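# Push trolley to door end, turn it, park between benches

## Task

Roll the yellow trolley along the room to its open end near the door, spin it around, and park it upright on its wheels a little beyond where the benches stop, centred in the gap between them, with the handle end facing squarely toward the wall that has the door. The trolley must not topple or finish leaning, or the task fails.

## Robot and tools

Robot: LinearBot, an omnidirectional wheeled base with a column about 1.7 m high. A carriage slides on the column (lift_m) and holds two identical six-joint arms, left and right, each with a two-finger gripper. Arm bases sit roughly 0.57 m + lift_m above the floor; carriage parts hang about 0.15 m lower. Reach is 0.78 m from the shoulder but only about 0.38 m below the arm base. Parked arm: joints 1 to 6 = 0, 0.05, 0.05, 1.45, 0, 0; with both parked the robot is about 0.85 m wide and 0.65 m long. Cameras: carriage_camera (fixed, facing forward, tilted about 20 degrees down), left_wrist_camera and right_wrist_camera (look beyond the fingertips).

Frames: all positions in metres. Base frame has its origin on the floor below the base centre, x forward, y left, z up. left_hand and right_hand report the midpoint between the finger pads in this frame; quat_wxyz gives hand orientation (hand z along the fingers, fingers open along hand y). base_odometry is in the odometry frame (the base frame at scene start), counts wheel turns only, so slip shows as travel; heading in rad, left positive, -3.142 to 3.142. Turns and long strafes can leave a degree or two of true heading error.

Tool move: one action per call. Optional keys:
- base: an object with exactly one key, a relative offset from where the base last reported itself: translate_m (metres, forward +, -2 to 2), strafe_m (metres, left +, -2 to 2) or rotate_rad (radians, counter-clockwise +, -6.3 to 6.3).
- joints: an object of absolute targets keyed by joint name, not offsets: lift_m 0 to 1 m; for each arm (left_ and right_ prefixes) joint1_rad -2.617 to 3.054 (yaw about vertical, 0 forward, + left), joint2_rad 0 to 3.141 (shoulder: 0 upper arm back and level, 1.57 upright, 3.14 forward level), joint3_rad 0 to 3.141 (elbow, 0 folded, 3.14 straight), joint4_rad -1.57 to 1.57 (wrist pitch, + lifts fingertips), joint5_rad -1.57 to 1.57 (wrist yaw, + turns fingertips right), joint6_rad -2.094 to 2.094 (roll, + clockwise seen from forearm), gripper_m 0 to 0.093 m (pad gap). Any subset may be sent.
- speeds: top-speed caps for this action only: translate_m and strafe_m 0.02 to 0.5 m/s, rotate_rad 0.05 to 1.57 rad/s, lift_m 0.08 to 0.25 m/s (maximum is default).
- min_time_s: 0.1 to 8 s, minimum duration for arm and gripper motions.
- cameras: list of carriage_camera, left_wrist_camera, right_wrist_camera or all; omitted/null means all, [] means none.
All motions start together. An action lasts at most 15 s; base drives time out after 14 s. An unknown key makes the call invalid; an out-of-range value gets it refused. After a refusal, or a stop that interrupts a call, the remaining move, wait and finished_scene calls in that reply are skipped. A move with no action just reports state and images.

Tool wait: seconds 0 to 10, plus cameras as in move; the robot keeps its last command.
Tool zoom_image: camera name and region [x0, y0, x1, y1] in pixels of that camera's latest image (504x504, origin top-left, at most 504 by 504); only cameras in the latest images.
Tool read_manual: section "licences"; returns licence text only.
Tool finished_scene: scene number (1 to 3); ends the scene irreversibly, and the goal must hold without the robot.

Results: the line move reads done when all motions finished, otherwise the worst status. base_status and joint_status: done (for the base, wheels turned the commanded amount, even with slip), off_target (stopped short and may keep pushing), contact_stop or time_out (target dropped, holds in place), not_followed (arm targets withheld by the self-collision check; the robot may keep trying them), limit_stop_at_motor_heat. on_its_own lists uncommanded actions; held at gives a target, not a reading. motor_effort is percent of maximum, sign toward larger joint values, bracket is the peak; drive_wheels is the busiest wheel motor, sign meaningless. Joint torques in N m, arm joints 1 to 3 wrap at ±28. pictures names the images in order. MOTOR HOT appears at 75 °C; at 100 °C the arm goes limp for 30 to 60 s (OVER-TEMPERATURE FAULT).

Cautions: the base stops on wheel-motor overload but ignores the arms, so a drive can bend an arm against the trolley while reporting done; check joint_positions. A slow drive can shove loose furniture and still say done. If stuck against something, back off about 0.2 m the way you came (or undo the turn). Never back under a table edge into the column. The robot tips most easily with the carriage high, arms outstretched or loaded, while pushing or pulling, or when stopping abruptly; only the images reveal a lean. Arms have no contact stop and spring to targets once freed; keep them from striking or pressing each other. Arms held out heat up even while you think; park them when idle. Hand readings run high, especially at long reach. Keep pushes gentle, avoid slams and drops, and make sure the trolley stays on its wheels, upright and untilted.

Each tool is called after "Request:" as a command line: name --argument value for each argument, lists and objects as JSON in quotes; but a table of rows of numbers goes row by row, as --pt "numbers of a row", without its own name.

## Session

Request:
move --cameras '["carriage_camera"]'

Request:
zoom_image --camera "carriage_camera" --region '[0, 100, 504, 504]'

Scene clock: 0.00 s.
Joint torques (N m): no reading
base_odometry: x=+0.000 y=+0.000 heading=+0.000
base_status: not commanded
joint_positions: lift_m=+0.300 left_joint1_rad=-0.011 left_joint2_rad=+0.053 left_joint3_rad=+0.049 left_joint4_rad=+1.452 left_joint5_rad=-0.010 left_joint6_rad=-0.038 left_gripper_m=+0.09396 right_joint1_rad=-0.013 right_joint2_rad=+0.053 right_joint3_rad=+0.034 right_joint4_rad=+1.473 right_joint5_rad=-0.029 right_joint6_rad=+0.036 right_gripper_m=+0.09396
joint_status: not commanded
motor_effort: lift_m=+23 drive_wheels=+0
left_hand: x=+0.2639 y=+0.3097 z=+1.3309 quat_wxyz=(+0.998, -0.006, +0.061, -0.024) (m; base frame)
right_hand: x=+0.2632 y=-0.3037 z=+1.3275 quat_wxyz=(+0.998, -0.013, +0.059, +0.012) (m; base frame)
pictures: carriage_camera
camera_calibration:
carriage_camera: T_world_to_cam=[[0.0345615, -0.999371, -0.00797329, 0.00554363], [-0.31294, -0.00324492, -0.949767, 1.28824], [0.949144, 0.0353205, -0.312855, 0.275846], [0, 0, 0, 1]] pos_world=[0.141134, -0.0000226255, 1.30988]

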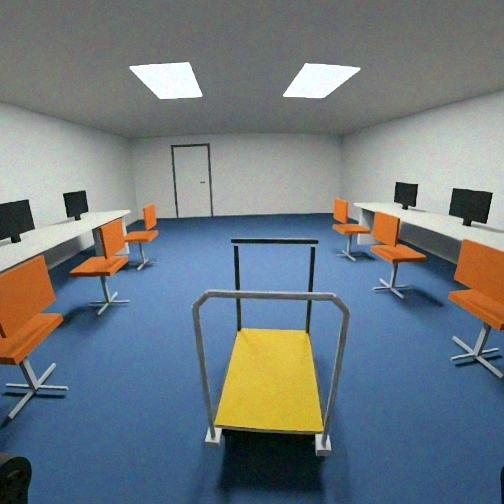

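Scaled by 1.000.

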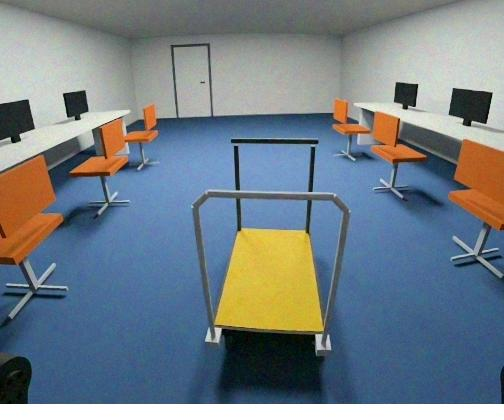

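Request:
move --base '{"rotate_rad": -0.09}' --cameras '[]'

Request:
move --base '{"strafe_m": 0.05}' --joints '{"lift_m":0.05,"left_joint1_rad":-0.165,"left_joint2_rad":1.8,"left_joint3_rad":0.362,"left_joint4_rad":1.438,"left_joint5_rad":0,"left_joint6_rad":0,"left_gripper_m":0.093,"right_joint1_rad":0.165,"right_joint2_rad":1.8,"right_joint3_rad":0.362,"right_joint4_rad":1.438,"right_joint5_rad":0,"right_joint6_rad":0,"right_gripper_m":0.093}' --min_time_s 3

Scene clock: 12.43 s.
Joint torques (N m): left_arm=[-0.38 4.7 6.71 -0.31 0.08 -0.01] | right_arm=[-0.08 4.6 4.52 -0.17 -0.01 -0.04]
move: done
base_odometry: x=+0.000 y=+0.000 heading=-0.090
base_status: done
joint_positions: lift_m=+0.300 left_joint1_rad=-0.011 left_joint2_rad=+0.053 left_joint3_rad=+0.049 left_joint4_rad=+1.452 left_joint5_rad=-0.010 left_joint6_rad=-0.038 left_gripper_m=+0.09396 right_joint1_rad=-0.013 right_joint2_rad=+0.053 right_joint3_rad=+0.034 right_joint4_rad=+1.473 right_joint5_rad=-0.029 right_joint6_rad=+0.036 right_gripper_m=+0.09396
joint_status: not commanded
motor_effort: lift_m=+23(23) drive_wheels=-5(8)
left_hand: x=+0.2639 y=+0.3097 z=+1.3309 quat_wxyz=(+0.998, -0.006, +0.061, -0.024) (m; base frame)
right_hand: x=+0.2632 y=-0.3037 z=+1.3275 quat_wxyz=(+0.998, -0.013, +0.059, +0.012) (m; base frame)
pictures: none
No camera images: "cameras" was empty.

Scene clock: 15.73 s.
Joint torques (N m): left_arm=[-0.98 -4.64 6.75 2.42 0.16 0.11] | right_arm=[0.4 -5.19 5.04 2.57 0.03 -0.1]
move: done
base_odometry: x=+0.005 y=+0.050 heading=-0.090
base_status: done
joint_positions: lift_m=+0.050 left_joint1_rad=-0.159 left_joint2_rad=+1.790 left_joint3_rad=+0.339 left_joint4_rad=+1.432 left_joint5_rad=-0.009 left_joint6_rad=-0.012 left_gripper_m=+0.09308 right_joint1_rad=+0.158 right_joint2_rad=+1.788 right_joint3_rad=+0.337 right_joint4_rad=+1.440 right_joint5_rad=-0.008 right_joint6_rad=+0.007 right_gripper_m=+0.09310
joint_status: all done
motor_effort: lift_m=+20(22) drive_wheels=+4(9)
left_hand: x=+0.6393 y=+0.2448 z=+0.7811 quat_wxyz=(+0.698, +0.049, +0.712, -0.056) (m; base frame)
right_hand: x=+0.6384 y=-0.2422 z=+0.7832 quat_wxyz=(+0.700, -0.056, +0.709, +0.061) (m; base frame)
pictures: carriage_camera, left_wrist_camera, right_wrist_camera
camera_calibration:
carriage_camera: T_world_to_cam=[[0.0345615, -0.999371, -0.00797329, 0.0035527], [-0.31294, -0.00324492, -0.949767, 1.05109], [0.949144, 0.0353205, -0.312855, 0.197726], [0, 0, 0, 1]] pos_world=[0.141134, -0.0000226255, 1.06018]
left_wrist_camera: T_world_to_cam=[[-0.196298, -0.979687, 0.0409905, 0.327302], [-0.567042, 0.0793135, -0.819861, 0.99466], [0.799957, -0.18418, -0.571093, 0.105077], [0, 0, 0, 1]] pos_world=[0.544205, 0.261117, 0.862076]
right_wrist_camera: T_world_to_cam=[[0.158483, -0.987358, 0.0025573, -0.340515], [-0.568647, -0.0933913, -0.817263, 0.987436], [0.80717, 0.128068, -0.576259, 0.0889211], [0, 0, 0, 1]] pos_world=[0.543693, -0.25538, 0.859107]

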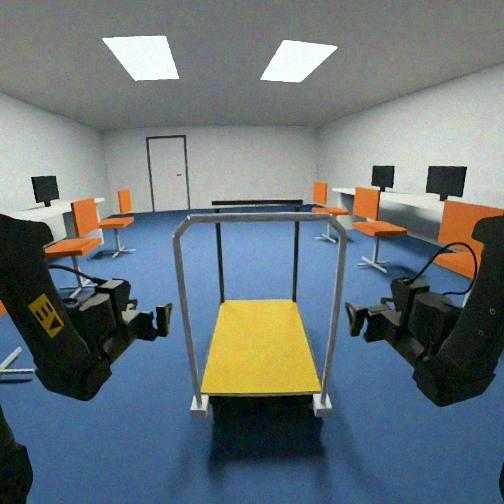

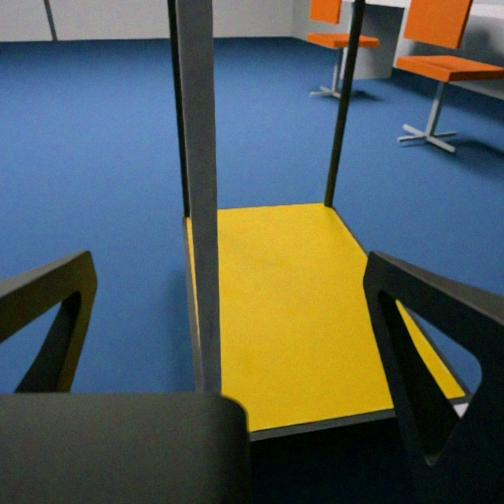

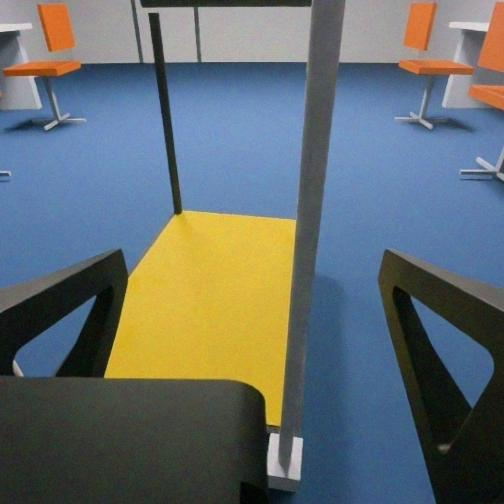

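Request:
move --base '{"translate_m": 0.245}' --speeds '{"translate_m":0.12}'

Scene clock: 24.63 s.
Joint torques (N m): left_arm=[-0.84 -4.64 6.71 2.42 0.15 0.11] | right_arm=[0.42 -5.2 5.07 2.58 0.03 -0.1]
move: done
base_odometry: x=+0.249 y=+0.028 heading=-0.090
base_status: done
joint_positions: lift_m=+0.050 left_joint1_rad=-0.160 left_joint2_rad=+1.790 left_joint3_rad=+0.339 left_joint4_rad=+1.432 left_joint5_rad=-0.008 left_joint6_rad=-0.011 left_gripper_m=+0.09308 right_joint1_rad=+0.159 right_joint2_rad=+1.788 right_joint3_rad=+0.337 right_joint4_rad=+1.440 right_joint5_rad=-0.006 right_joint6_rad=+0.007 right_gripper_m=+0.09310
joint_status: not commanded
motor_effort: lift_m=+20(20) drive_wheels=-3(7)
left_hand: x=+0.6393 y=+0.2441 z=+0.7812 quat_wxyz=(+0.698, +0.050, +0.712, -0.057) (m; base frame)
right_hand: x=+0.6385 y=-0.2422 z=+0.7832 quat_wxyz=(+0.701, -0.056, +0.709, +0.060) (m; base frame)
pictures: carriage_camera, left_wrist_camera, right_wrist_camera
camera_calibration:
carriage_camera: T_world_to_cam=[[0.0345615, -0.999371, -0.00797329, 0.0035527], [-0.31294, -0.00324492, -0.949767, 1.05109], [0.949144, 0.0353205, -0.312855, 0.197726], [0, 0, 0, 1]] pos_world=[0.141134, -0.0000226255, 1.06018]
left_wrist_camera: T_world_to_cam=[[-0.198574, -0.979242, 0.0406583, 0.32812], [-0.56652, 0.0808312, -0.820074, 0.994294], [0.799765, -0.185879, -0.570811, 0.105326], [0, 0, 0, 1]] pos_world=[0.544207, 0.260517, 0.862176]
right_wrist_camera: T_world_to_cam=[[0.157327, -0.987542, 0.00300293, -0.340235], [-0.568698, -0.0930856, -0.817262, 0.98769], [0.80736, 0.12687, -0.576258, 0.0884711], [0, 0, 0, 1]] pos_world=[0.543797, -0.255281, 0.859206]

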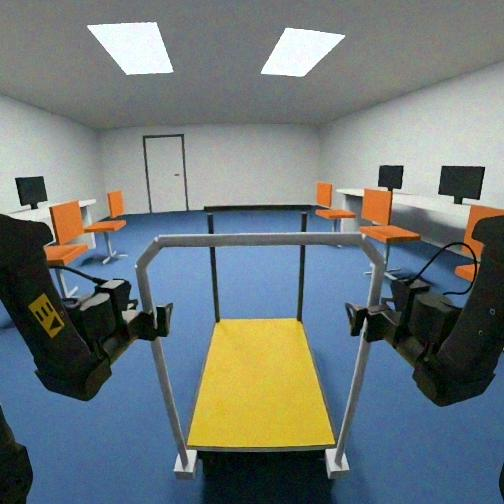

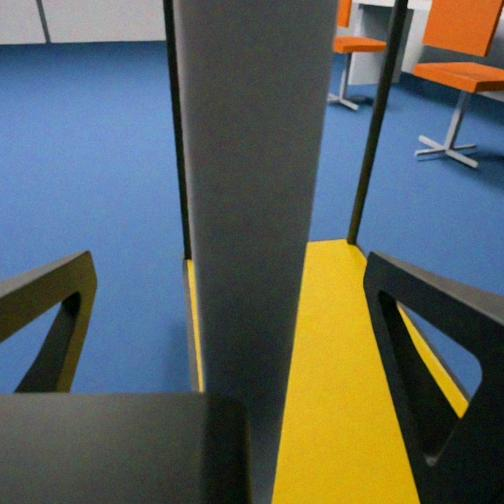

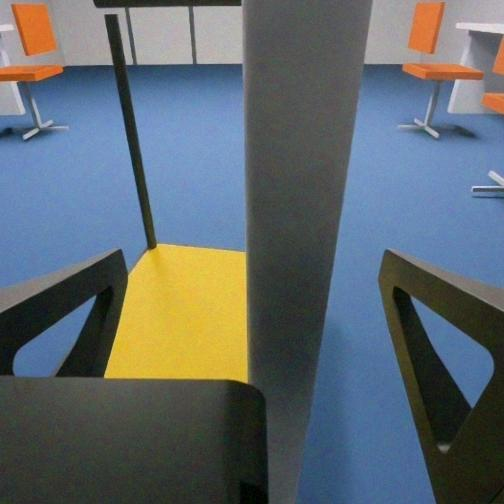

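Request:
move --joints '{"left_gripper_m":0.015,"right_gripper_m":0.015}' --min_time_s 1.5 --cameras '[]'

Request:
move --base '{"rotate_rad": 0.14}' --speeds '{"rotate_rad":0.15}' --cameras '["carriage_camera"]'

Request:
zoom_image --camera "carriage_camera" --region '[80, 90, 440, 250]'

Scene clock: 32.27 s.
Joint torques (N m): left_arm=[-0.85 -4.66 6.72 2.42 0.13 0.11] | right_arm=[0.62 -5.2 5.01 2.57 -0.36 -0.1]
move: off_target
base_odometry: x=+0.249 y=+0.028 heading=-0.090
base_status: not commanded
joint_positions: lift_m=+0.050 left_joint1_rad=-0.160 left_joint2_rad=+1.790 left_joint3_rad=+0.339 left_joint4_rad=+1.432 left_joint5_rad=-0.006 left_joint6_rad=-0.012 left_gripper_m=+0.02369 right_joint1_rad=+0.156 right_joint2_rad=+1.788 right_joint3_rad=+0.338 right_joint4_rad=+1.440 right_joint5_rad=+0.033 right_joint6_rad=+0.006 right_gripper_m=+0.02414
joint_status: left_gripper_m off_target (ended at +0.02371, target +0.01500); right_gripper_m off_target (ended at +0.02417, target +0.01500)
motor_effort: lift_m=+20(20) drive_wheels=-4(4)
left_hand: x=+0.6392 y=+0.2437 z=+0.7812 quat_wxyz=(+0.698, +0.051, +0.712, -0.058) (m; base frame)
right_hand: x=+0.6398 y=-0.2502 z=+0.7834 quat_wxyz=(+0.702, -0.042, +0.710, +0.045) (m; base frame)
pictures: none
No camera images: "cameras" was empty.

Scene clock: 34.03 s.
Joint torques (N m): left_arm=[-1.58 -7.17 4.94 2.3 0.16 0.11] | right_arm=[0.31 -7.08 1.7 3.01 -0.25 -0.1]
move: done
base_odometry: x=+0.249 y=+0.028 heading=+0.050
base_status: done
joint_positions: lift_m=+0.050 left_joint1_rad=-0.153 left_joint2_rad=+1.815 left_joint3_rad=+0.360 left_joint4_rad=+1.443 left_joint5_rad=-0.009 left_joint6_rad=-0.012 left_gripper_m=+0.02366 right_joint1_rad=+0.159 right_joint2_rad=+1.804 right_joint3_rad=+0.382 right_joint4_rad=+1.403 right_joint5_rad=+0.022 right_joint6_rad=+0.006 right_gripper_m=+0.02415
joint_status: not commanded
motor_effort: lift_m=+20(20) drive_wheels=-5(13)
left_hand: x=+0.6451 y=+0.2465 z=+0.7810 quat_wxyz=(+0.701, +0.047, +0.710, -0.054) (m; base frame)
right_hand: x=+0.6498 y=-0.2454 z=+0.7832 quat_wxyz=(+0.699, -0.047, +0.712, +0.050) (m; base frame)
pictures: carriage_camera
camera_calibration:
carriage_camera: T_world_to_cam=[[0.0345615, -0.999371, -0.00797329, 0.0035527], [-0.31294, -0.00324492, -0.949767, 1.05109], [0.949144, 0.0353205, -0.312855, 0.197726], [0, 0, 0, 1]] pos_world=[0.141134, -0.0000226255, 1.06018]

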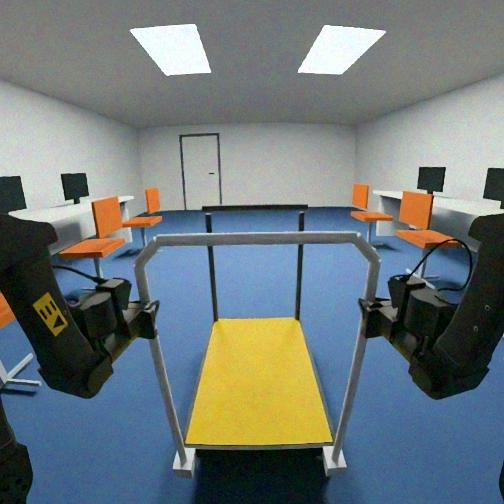

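Scaled by 1.400.

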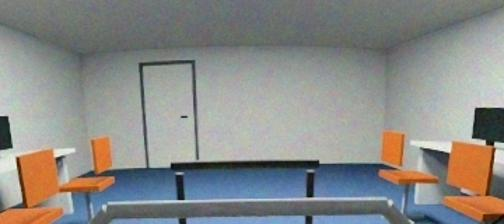

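Request:
move --base '{"translate_m": 2.0}' --speeds '{"translate_m":0.35}' --cameras '["carriage_camera"]'

Request:
zoom_image --camera "carriage_camera" --region '[60, 70, 460, 260]'

Scene clock: 53.33 s.
Joint torques (N m): left_arm=[-2.04 -5.29 8.73 1.83 0.41 0.11] | right_arm=[-0.47 -7.05 1.43 3.06 -0.12 -0.09]
move: done
base_odometry: x=+2.246 y=+0.131 heading=+0.051
base_status: done
joint_positions: lift_m=+0.050 left_joint1_rad=-0.148 left_joint2_rad=+1.798 left_joint3_rad=+0.314 left_joint4_rad=+1.481 left_joint5_rad=-0.037 left_joint6_rad=-0.012 left_gripper_m=+0.02366 right_joint1_rad=+0.169 right_joint2_rad=+1.804 right_joint3_rad=+0.385 right_joint4_rad=+1.399 right_joint5_rad=+0.009 right_joint6_rad=+0.006 right_gripper_m=+0.02415
joint_status: not commanded
motor_effort: lift_m=+20(20) drive_wheels=-7(15)
left_hand: x=+0.6348 y=+0.2549 z=+0.7816 quat_wxyz=(+0.704, +0.035, +0.708, -0.043) (m; base frame)
right_hand: x=+0.6495 y=-0.2387 z=+0.7832 quat_wxyz=(+0.698, -0.055, +0.712, +0.058) (m; base frame)
pictures: carriage_camera
camera_calibration:
carriage_camera: T_world_to_cam=[[0.0345615, -0.999371, -0.00797329, 0.0035527], [-0.31294, -0.00324492, -0.949767, 1.05109], [0.949144, 0.0353205, -0.312855, 0.197726], [0, 0, 0, 1]] pos_world=[0.141134, -0.0000226255, 1.06018]

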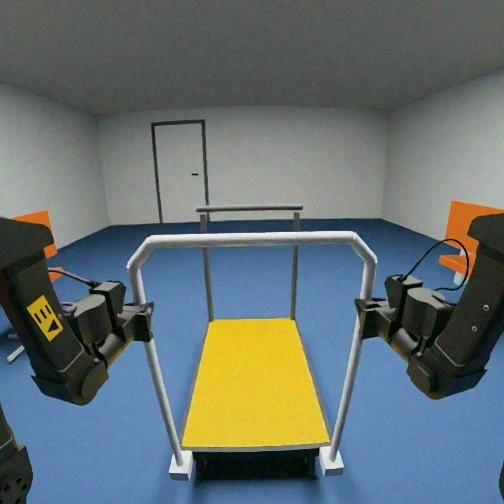

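Scaled by 1.260.

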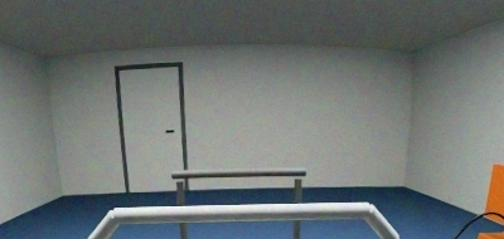

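Request:
move --base '{"rotate_rad": 0.03}' --speeds '{"rotate_rad":0.15}' --cameras '[]'

Request:
move --base '{"strafe_m": 0.17}' --speeds '{"strafe_m":0.2}' --cameras '[]'

Request:
move --base '{"translate_m": 1.7}' --speeds '{"translate_m":0.35}' --cameras '[]'

Request:
move --base '{"translate_m": 1.6}' --speeds '{"translate_m":0.35}' --cameras '["carriage_camera"]'

Scene clock: 64.53 s.
Joint torques (N m): left_arm=[-0.95 -5.55 5.41 2.52 0.18 0.11] | right_arm=[0.66 -6.94 3.47 2.6 -0.39 -0.1]
move: done
base_odometry: x=+2.246 y=+0.131 heading=+0.080
base_status: done
joint_positions: lift_m=+0.050 left_joint1_rad=-0.159 left_joint2_rad=+1.798 left_joint3_rad=+0.355 left_joint4_rad=+1.424 left_joint5_rad=-0.012 left_joint6_rad=-0.012 left_gripper_m=+0.02366 right_joint1_rad=+0.155 right_joint2_rad=+1.804 right_joint3_rad=+0.358 right_joint4_rad=+1.437 right_joint5_rad=+0.037 right_joint6_rad=+0.006 right_gripper_m=+0.02415
joint_status: not commanded
motor_effort: lift_m=+20(20) drive_wheels=+4(5)
left_hand: x=+0.6433 y=+0.2446 z=+0.7815 quat_wxyz=(+0.698, +0.048, +0.712, -0.055) (m; base frame)
right_hand: x=+0.6448 y=-0.2502 z=+0.7834 quat_wxyz=(+0.703, -0.040, +0.709, +0.043) (m; base frame)
pictures: none
No camera images: "cameras" was empty.

Scene clock: 66.47 s.
Joint torques (N m): left_arm=[-1.46 -7.57 4.46 2.32 0.11 0.11] | right_arm=[0.25 -7.01 2.21 2.91 -0.35 -0.09]
move: done
base_odometry: x=+2.233 y=+0.300 heading=+0.080
base_status: done
joint_positions: lift_m=+0.050 left_joint1_rad=-0.154 left_joint2_rad=+1.819 left_joint3_rad=+0.366 left_joint4_rad=+1.441 left_joint5_rad=-0.005 left_joint6_rad=-0.012 left_gripper_m=+0.02365 right_joint1_rad=+0.159 right_joint2_rad=+1.804 right_joint3_rad=+0.374 right_joint4_rad=+1.412 right_joint5_rad=+0.033 right_joint6_rad=+0.006 right_gripper_m=+0.02414
joint_status: not commanded
motor_effort: lift_m=+20(20) drive_wheels=-2(15)
left_hand: x=+0.6463 y=+0.2448 z=+0.7809 quat_wxyz=(+0.700, +0.049, +0.710, -0.056) (m; base frame)
right_hand: x=+0.6484 y=-0.2474 z=+0.7830 quat_wxyz=(+0.700, -0.043, +0.712, +0.046) (m; base frame)
pictures: none
No camera images: "cameras" was empty.

Scene clock: 73.10 s.
Joint torques (N m): left_arm=[-1.95 -5.29 8.68 1.85 0.4 0.11] | right_arm=[-0.47 -7.12 1.54 3.06 -0.16 -0.1]
move: done
base_odometry: x=+3.927 y=+0.438 heading=+0.081
base_status: done
joint_positions: lift_m=+0.050 left_joint1_rad=-0.149 left_joint2_rad=+1.798 left_joint3_rad=+0.314 left_joint4_rad=+1.479 left_joint5_rad=-0.036 left_joint6_rad=-0.012 left_gripper_m=+0.02365 right_joint1_rad=+0.169 right_joint2_rad=+1.804 right_joint3_rad=+0.384 right_joint4_rad=+1.400 right_joint5_rad=+0.012 right_joint6_rad=+0.006 right_gripper_m=+0.02414
joint_status: not commanded
motor_effort: lift_m=+20(20) drive_wheels=-7(12)
left_hand: x=+0.6349 y=+0.2543 z=+0.7814 quat_wxyz=(+0.704, +0.036, +0.708, -0.044) (m; base frame)
right_hand: x=+0.6493 y=-0.2394 z=+0.7830 quat_wxyz=(+0.698, -0.054, +0.712, +0.057) (m; base frame)
pictures: none
No camera images: "cameras" was empty.

Scene clock: 79.37 s.
Joint torques (N m): left_arm=[-1.99 -5.27 8.66 1.86 0.4 0.11] | right_arm=[-0.49 -7.09 1.33 3.11 -0.15 -0.1]
move: done
base_odometry: x=+5.522 y=+0.569 heading=+0.082
base_status: done
joint_positions: lift_m=+0.050 left_joint1_rad=-0.148 left_joint2_rad=+1.798 left_joint3_rad=+0.314 left_joint4_rad=+1.479 left_joint5_rad=-0.036 left_joint6_rad=-0.012 left_gripper_m=+0.02365 right_joint1_rad=+0.169 right_joint2_rad=+1.804 right_joint3_rad=+0.387 right_joint4_rad=+1.396 right_joint5_rad=+0.012 right_joint6_rad=+0.006 right_gripper_m=+0.02414
joint_status: not commanded
motor_effort: lift_m=+20(20) drive_wheels=-6(13)
left_hand: x=+0.6350 y=+0.2545 z=+0.7813 quat_wxyz=(+0.704, +0.036, +0.708, -0.043) (m; base frame)
right_hand: x=+0.6500 y=-0.2392 z=+0.7831 quat_wxyz=(+0.697, -0.054, +0.713, +0.057) (m; base frame)
pictures: carriage_camera
camera_calibration:
carriage_camera: T_world_to_cam=[[0.0345615, -0.999371, -0.00797329, 0.0035527], [-0.31294, -0.00324492, -0.949767, 1.05109], [0.949144, 0.0353205, -0.312855, 0.197726], [0, 0, 0, 1]] pos_world=[0.141134, -0.0000226255, 1.06018]

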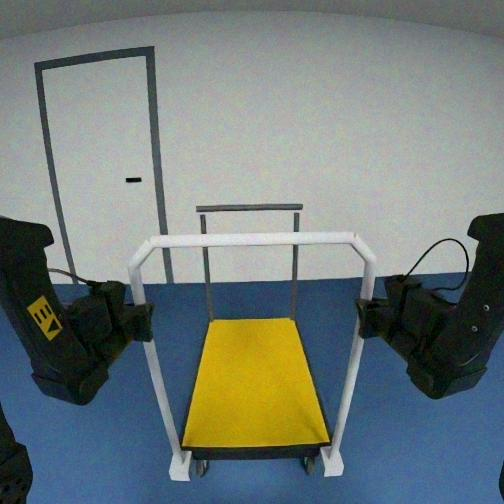

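Request:
move --base '{"rotate_rad": 2.55}' --speeds '{"rotate_rad":0.3}' --cameras '["carriage_camera"]'

Request:
zoom_image --camera "carriage_camera" --region '[200, 150, 450, 350]'

Request:
move --base '{"rotate_rad": 1.2}' --speeds '{"rotate_rad":0.3}' --cameras '["carriage_camera"]'

Request:
zoom_image --camera "carriage_camera" --region '[50, 150, 300, 350]'

Request:
move --base '{"rotate_rad": -0.6}' --speeds '{"rotate_rad":0.3}' --cameras '["carriage_camera"]'

Request:
zoom_image --camera "carriage_camera" --region '[100, 100, 420, 260]'

Scene clock: 94.53 s.
Joint torques (N m): left_arm=[-0.95 -6.15 4.94 2.51 0.12 0.11] | right_arm=[0.16 -7.84 1.48 2.93 -0.54 -0.08]
move: done
base_odometry: x=+5.522 y=+0.569 heading=+2.632
base_status: done
joint_positions: lift_m=+0.050 left_joint1_rad=-0.159 left_joint2_rad=+1.805 left_joint3_rad=+0.361 left_joint4_rad=+1.425 left_joint5_rad=-0.005 left_joint6_rad=-0.012 left_gripper_m=+0.02356 right_joint1_rad=+0.161 right_joint2_rad=+1.811 right_joint3_rad=+0.384 right_joint4_rad=+1.410 right_joint5_rad=+0.052 right_joint6_rad=+0.004 right_gripper_m=+0.02395
joint_status: not commanded
motor_effort: lift_m=+20(20) drive_wheels=+3(25)
left_hand: x=+0.6445 y=+0.2432 z=+0.7810 quat_wxyz=(+0.698, +0.051, +0.712, -0.058) (m; base frame)
right_hand: x=+0.6511 y=-0.2492 z=+0.7829 quat_wxyz=(+0.700, -0.038, +0.712, +0.040) (m; base frame)
pictures: carriage_camera
camera_calibration:
carriage_camera: T_world_to_cam=[[0.0345615, -0.999371, -0.00797329, 0.0035527], [-0.31294, -0.00324492, -0.949767, 1.05109], [0.949144, 0.0353205, -0.312855, 0.197726], [0, 0, 0, 1]] pos_world=[0.141134, -0.0000226255, 1.06018]

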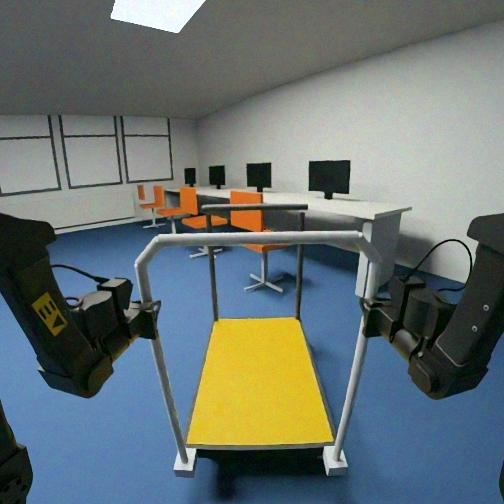

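Scaled by 2.016.

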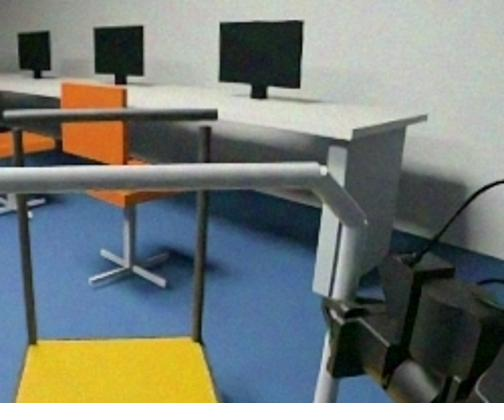

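Scene clock: 99.70 s.
Joint torques (N m): left_arm=[-0.95 -6.13 4.94 2.51 0.11 0.11] | right_arm=[0.2 -7.83 1.5 2.92 -0.56 -0.08]
move: done
base_odometry: x=+5.522 y=+0.569 heading=-2.452
base_status: done
joint_positions: lift_m=+0.050 left_joint1_rad=-0.159 left_joint2_rad=+1.804 left_joint3_rad=+0.361 left_joint4_rad=+1.425 left_joint5_rad=-0.004 left_joint6_rad=-0.012 left_gripper_m=+0.02353 right_joint1_rad=+0.161 right_joint2_rad=+1.810 right_joint3_rad=+0.384 right_joint4_rad=+1.411 right_joint5_rad=+0.054 right_joint6_rad=+0.004 right_gripper_m=+0.02388
joint_status: not commanded
motor_effort: lift_m=+20(20) drive_wheels=+3(22)
left_hand: x=+0.6445 y=+0.2430 z=+0.7811 quat_wxyz=(+0.698, +0.051, +0.712, -0.058) (m; base frame)
right_hand: x=+0.6511 y=-0.2498 z=+0.7831 quat_wxyz=(+0.701, -0.037, +0.712, +0.039) (m; base frame)
pictures: carriage_camera
camera_calibration:
carriage_camera: T_world_to_cam=[[0.0345615, -0.999371, -0.00797329, 0.0035527], [-0.31294, -0.00324492, -0.949767, 1.05109], [0.949144, 0.0353205, -0.312855, 0.197726], [0, 0, 0, 1]] pos_world=[0.141134, -0.0000226255, 1.06018]

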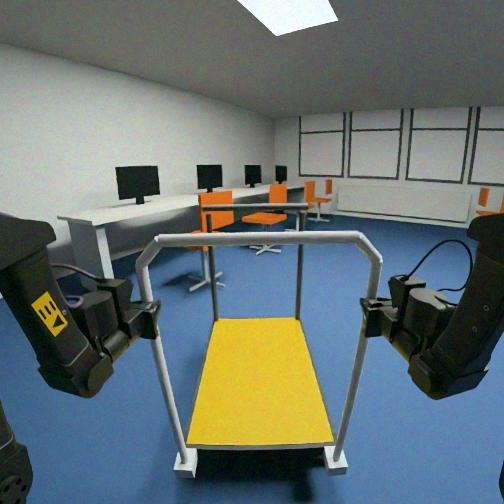

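Scaled by 2.016.

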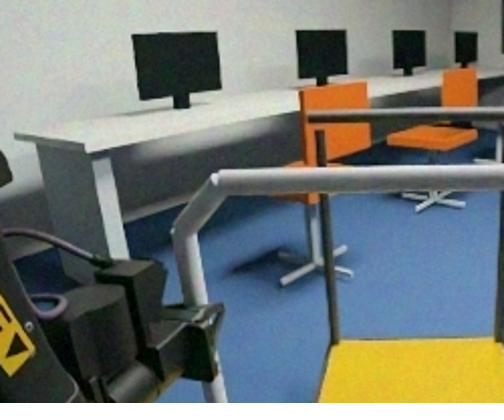

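Scene clock: 102.87 s.
Joint torques (N m): left_arm=[-0.18 -7.32 3.71 2.53 0.11 0.11] | right_arm=[0.87 -7.68 2.86 2.63 -0.49 -0.07]
move: done
base_odometry: x=+5.522 y=+0.570 heading=-3.051
base_status: done
joint_positions: lift_m=+0.050 left_joint1_rad=-0.167 left_joint2_rad=+1.816 left_joint3_rad=+0.375 left_joint4_rad=+1.423 left_joint5_rad=-0.004 left_joint6_rad=-0.012 left_gripper_m=+0.02354 right_joint1_rad=+0.153 right_joint2_rad=+1.810 right_joint3_rad=+0.365 right_joint4_rad=+1.435 right_joint5_rad=+0.046 right_joint6_rad=+0.004 right_gripper_m=+0.02394
joint_status: not commanded
motor_effort: lift_m=+20(20) drive_wheels=+6(21)
left_hand: x=+0.6475 y=+0.2390 z=+0.7811 quat_wxyz=(+0.698, +0.054, +0.711, -0.061) (m; base frame)
right_hand: x=+0.6471 y=-0.2525 z=+0.7828 quat_wxyz=(+0.702, -0.037, +0.710, +0.039) (m; base frame)
pictures: carriage_camera
camera_calibration:
carriage_camera: T_world_to_cam=[[0.0345615, -0.999371, -0.00797329, 0.0035527], [-0.31294, -0.00324492, -0.949767, 1.05109], [0.949144, 0.0353205, -0.312855, 0.197726], [0, 0, 0, 1]] pos_world=[0.141134, -0.0000226255, 1.06018]

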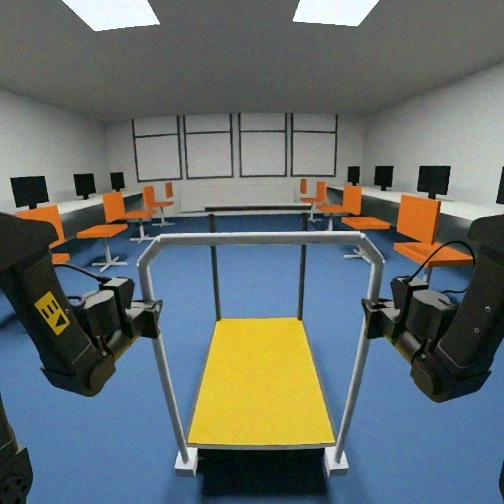

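Scaled by 1.575.

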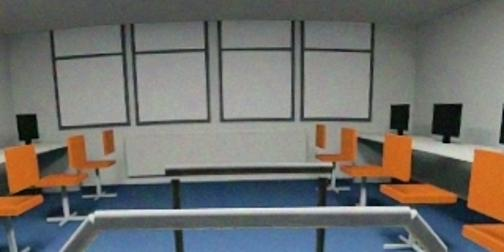

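Request:
move --base '{"rotate_rad": 0.1}' --speeds '{"rotate_rad":0.15}' --cameras '["carriage_camera"]'

Request:
zoom_image --camera "carriage_camera" --region '[100, 100, 420, 260]'

Scene clock: 113.70 s.
Joint torques (N m): left_arm=[-0.31 -6.87 5.75 2.2 0.15 0.11] | right_arm=[0.54 -7.61 3.22 2.57 -0.51 -0.08]
move: done
base_odometry: x=+5.522 y=+0.569 heading=-2.952
base_status: done
joint_positions: lift_m=+0.050 left_joint1_rad=-0.166 left_joint2_rad=+1.813 left_joint3_rad=+0.350 left_joint4_rad=+1.451 left_joint5_rad=-0.008 left_joint6_rad=-0.012 left_gripper_m=+0.02355 right_joint1_rad=+0.156 right_joint2_rad=+1.810 right_joint3_rad=+0.361 right_joint4_rad=+1.440 right_joint5_rad=+0.048 right_joint6_rad=+0.004 right_gripper_m=+0.02395
joint_status: not commanded
motor_effort: lift_m=+20(20) drive_wheels=+7(13)
left_hand: x=+0.6418 y=+0.2412 z=+0.7808 quat_wxyz=(+0.701, +0.052, +0.709, -0.059) (m; base frame)
right_hand: x=+0.6458 y=-0.2514 z=+0.7826 quat_wxyz=(+0.703, -0.037, +0.709, +0.040) (m; base frame)
pictures: carriage_camera
camera_calibration:
carriage_camera: T_world_to_cam=[[0.0345615, -0.999371, -0.00797329, 0.0035527], [-0.31294, -0.00324492, -0.949767, 1.05109], [0.949144, 0.0353205, -0.312855, 0.197726], [0, 0, 0, 1]] pos_world=[0.141134, -0.0000226255, 1.06018]

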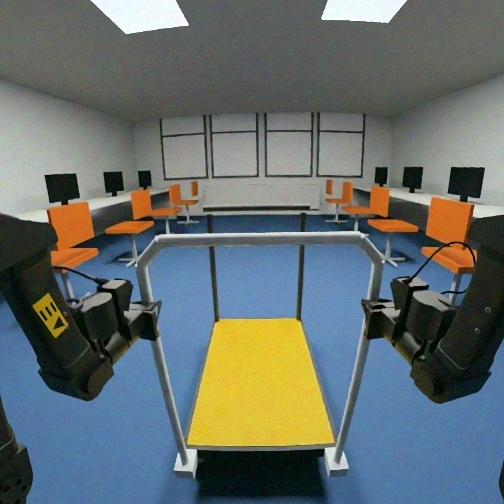

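Scaled by 1.575.

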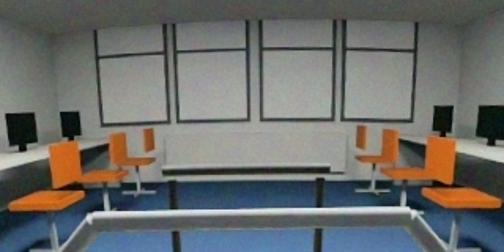

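Request:
move --base '{"translate_m": -0.65}' --speeds '{"translate_m":0.25}' --cameras '["carriage_camera"]'

Request:
zoom_image --camera "carriage_camera" --region '[100, 100, 420, 260]'

Scene clock: 121.93 s.
Joint torques (N m): left_arm=[0.29 -7.09 2.7 2.84 0.05 0.11] | right_arm=[1.46 -7.5 4.4 2.29 -0.73 -0.07]
move: done
base_odometry: x=+6.160 y=+0.692 heading=-2.953
base_status: done
joint_positions: lift_m=+0.050 left_joint1_rad=-0.172 left_joint2_rad=+1.813 left_joint3_rad=+0.388 left_joint4_rad=+1.398 left_joint5_rad=+0.003 left_joint6_rad=-0.012 left_gripper_m=+0.02354 right_joint1_rad=+0.145 right_joint2_rad=+1.810 right_joint3_rad=+0.344 right_joint4_rad=+1.464 right_joint5_rad=+0.070 right_joint6_rad=+0.004 right_gripper_m=+0.02394
joint_status: not commanded
motor_effort: lift_m=+20(20) drive_wheels=-6(13)
left_hand: x=+0.6498 y=+0.2354 z=+0.7804 quat_wxyz=(+0.695, +0.058, +0.714, -0.065) (m; base frame)
right_hand: x=+0.6429 y=-0.2605 z=+0.7829 quat_wxyz=(+0.706, -0.025, +0.707, +0.028) (m; base frame)
pictures: carriage_camera
camera_calibration:
carriage_camera: T_world_to_cam=[[0.0345615, -0.999371, -0.00797329, 0.0035527], [-0.31294, -0.00324492, -0.949767, 1.05109], [0.949144, 0.0353205, -0.312855, 0.197726], [0, 0, 0, 1]] pos_world=[0.141134, -0.0000226255, 1.06018]

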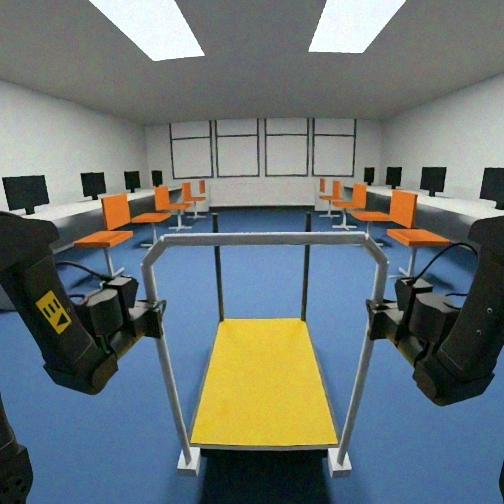

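Scaled by 1.575.

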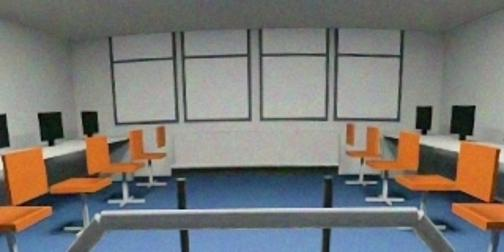

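Nearly identical to scene 2's successful final view. Release.

Request:
move --joints '{"left_gripper_m":0.093,"right_gripper_m":0.093}' --min_time_s 1.5 --cameras '[]'

Request:
move --base '{"translate_m": -0.35}' --speeds '{"translate_m":0.15}' --cameras '["carriage_camera"]'

Scene clock: 126.57 s.
Joint torques (N m): left_arm=[0.29 -6.95 4.46 2.63 0.02 0.1] | right_arm=[0.32 -7.53 4.44 2.53 -0.11 -0.08]
move: done
base_odometry: x=+6.160 y=+0.692 heading=-2.952
base_status: not commanded
joint_positions: lift_m=+0.050 left_joint1_rad=-0.172 left_joint2_rad=+1.813 left_joint3_rad=+0.366 left_joint4_rad=+1.415 left_joint5_rad=+0.006 left_joint6_rad=-0.011 left_gripper_m=+0.09295 right_joint1_rad=+0.159 right_joint2_rad=+1.810 right_joint3_rad=+0.344 right_joint4_rad=+1.444 right_joint5_rad=+0.008 right_joint6_rad=+0.004 right_gripper_m=+0.09292
joint_status: all done
motor_effort: lift_m=+20(20) drive_wheels=-3(6)
left_hand: x=+0.6446 y=+0.2356 z=+0.7772 quat_wxyz=(+0.693, +0.060, +0.716, -0.066) (m; base frame)
right_hand: x=+0.6409 y=-0.2440 z=+0.7781 quat_wxyz=(+0.697, -0.053, +0.713, +0.054) (m; base frame)
pictures: none
No camera images: "cameras" was empty.

Scene clock: 129.80 s.
Joint torques (N m): left_arm=[0.2 -6.95 4.45 2.61 0.01 0.1] | right_arm=[0.29 -7.69 4.44 2.56 -0.1 -0.07]
move: done
base_odometry: x=+6.504 y=+0.758 heading=-2.952
base_status: done
joint_positions: lift_m=+0.050 left_joint1_rad=-0.171 left_joint2_rad=+1.813 left_joint3_rad=+0.366 left_joint4_rad=+1.418 left_joint5_rad=+0.006 left_joint6_rad=-0.011 left_gripper_m=+0.09295 right_joint1_rad=+0.160 right_joint2_rad=+1.810 right_joint3_rad=+0.344 right_joint4_rad=+1.441 right_joint5_rad=+0.006 right_joint6_rad=+0.004 right_gripper_m=+0.09292
joint_status: not commanded
motor_effort: lift_m=+20(20) drive_wheels=-2(5)
left_hand: x=+0.6447 y=+0.2361 z=+0.7779 quat_wxyz=(+0.694, +0.060, +0.715, -0.065) (m; base frame)
right_hand: x=+0.6408 y=-0.2436 z=+0.7775 quat_wxyz=(+0.696, -0.053, +0.714, +0.055) (m; base frame)
pictures: carriage_camera
camera_calibration:
carriage_camera: T_world_to_cam=[[0.0345615, -0.999371, -0.00797329, 0.0035527], [-0.31294, -0.00324492, -0.949767, 1.05109], [0.949144, 0.0353205, -0.312855, 0.197726], [0, 0, 0, 1]] pos_world=[0.141134, -0.0000226255, 1.06018]

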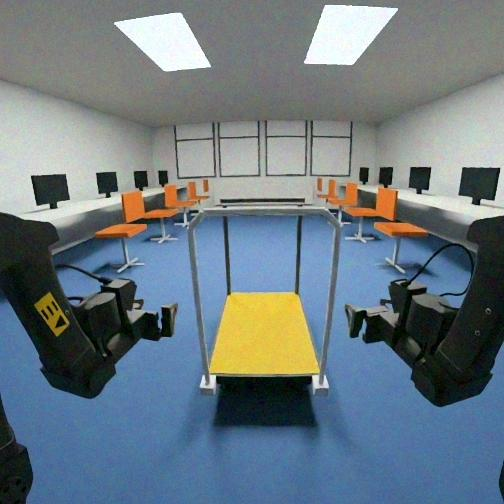

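Request:
finished_scene --scene 3

The scene is finished: the task was done.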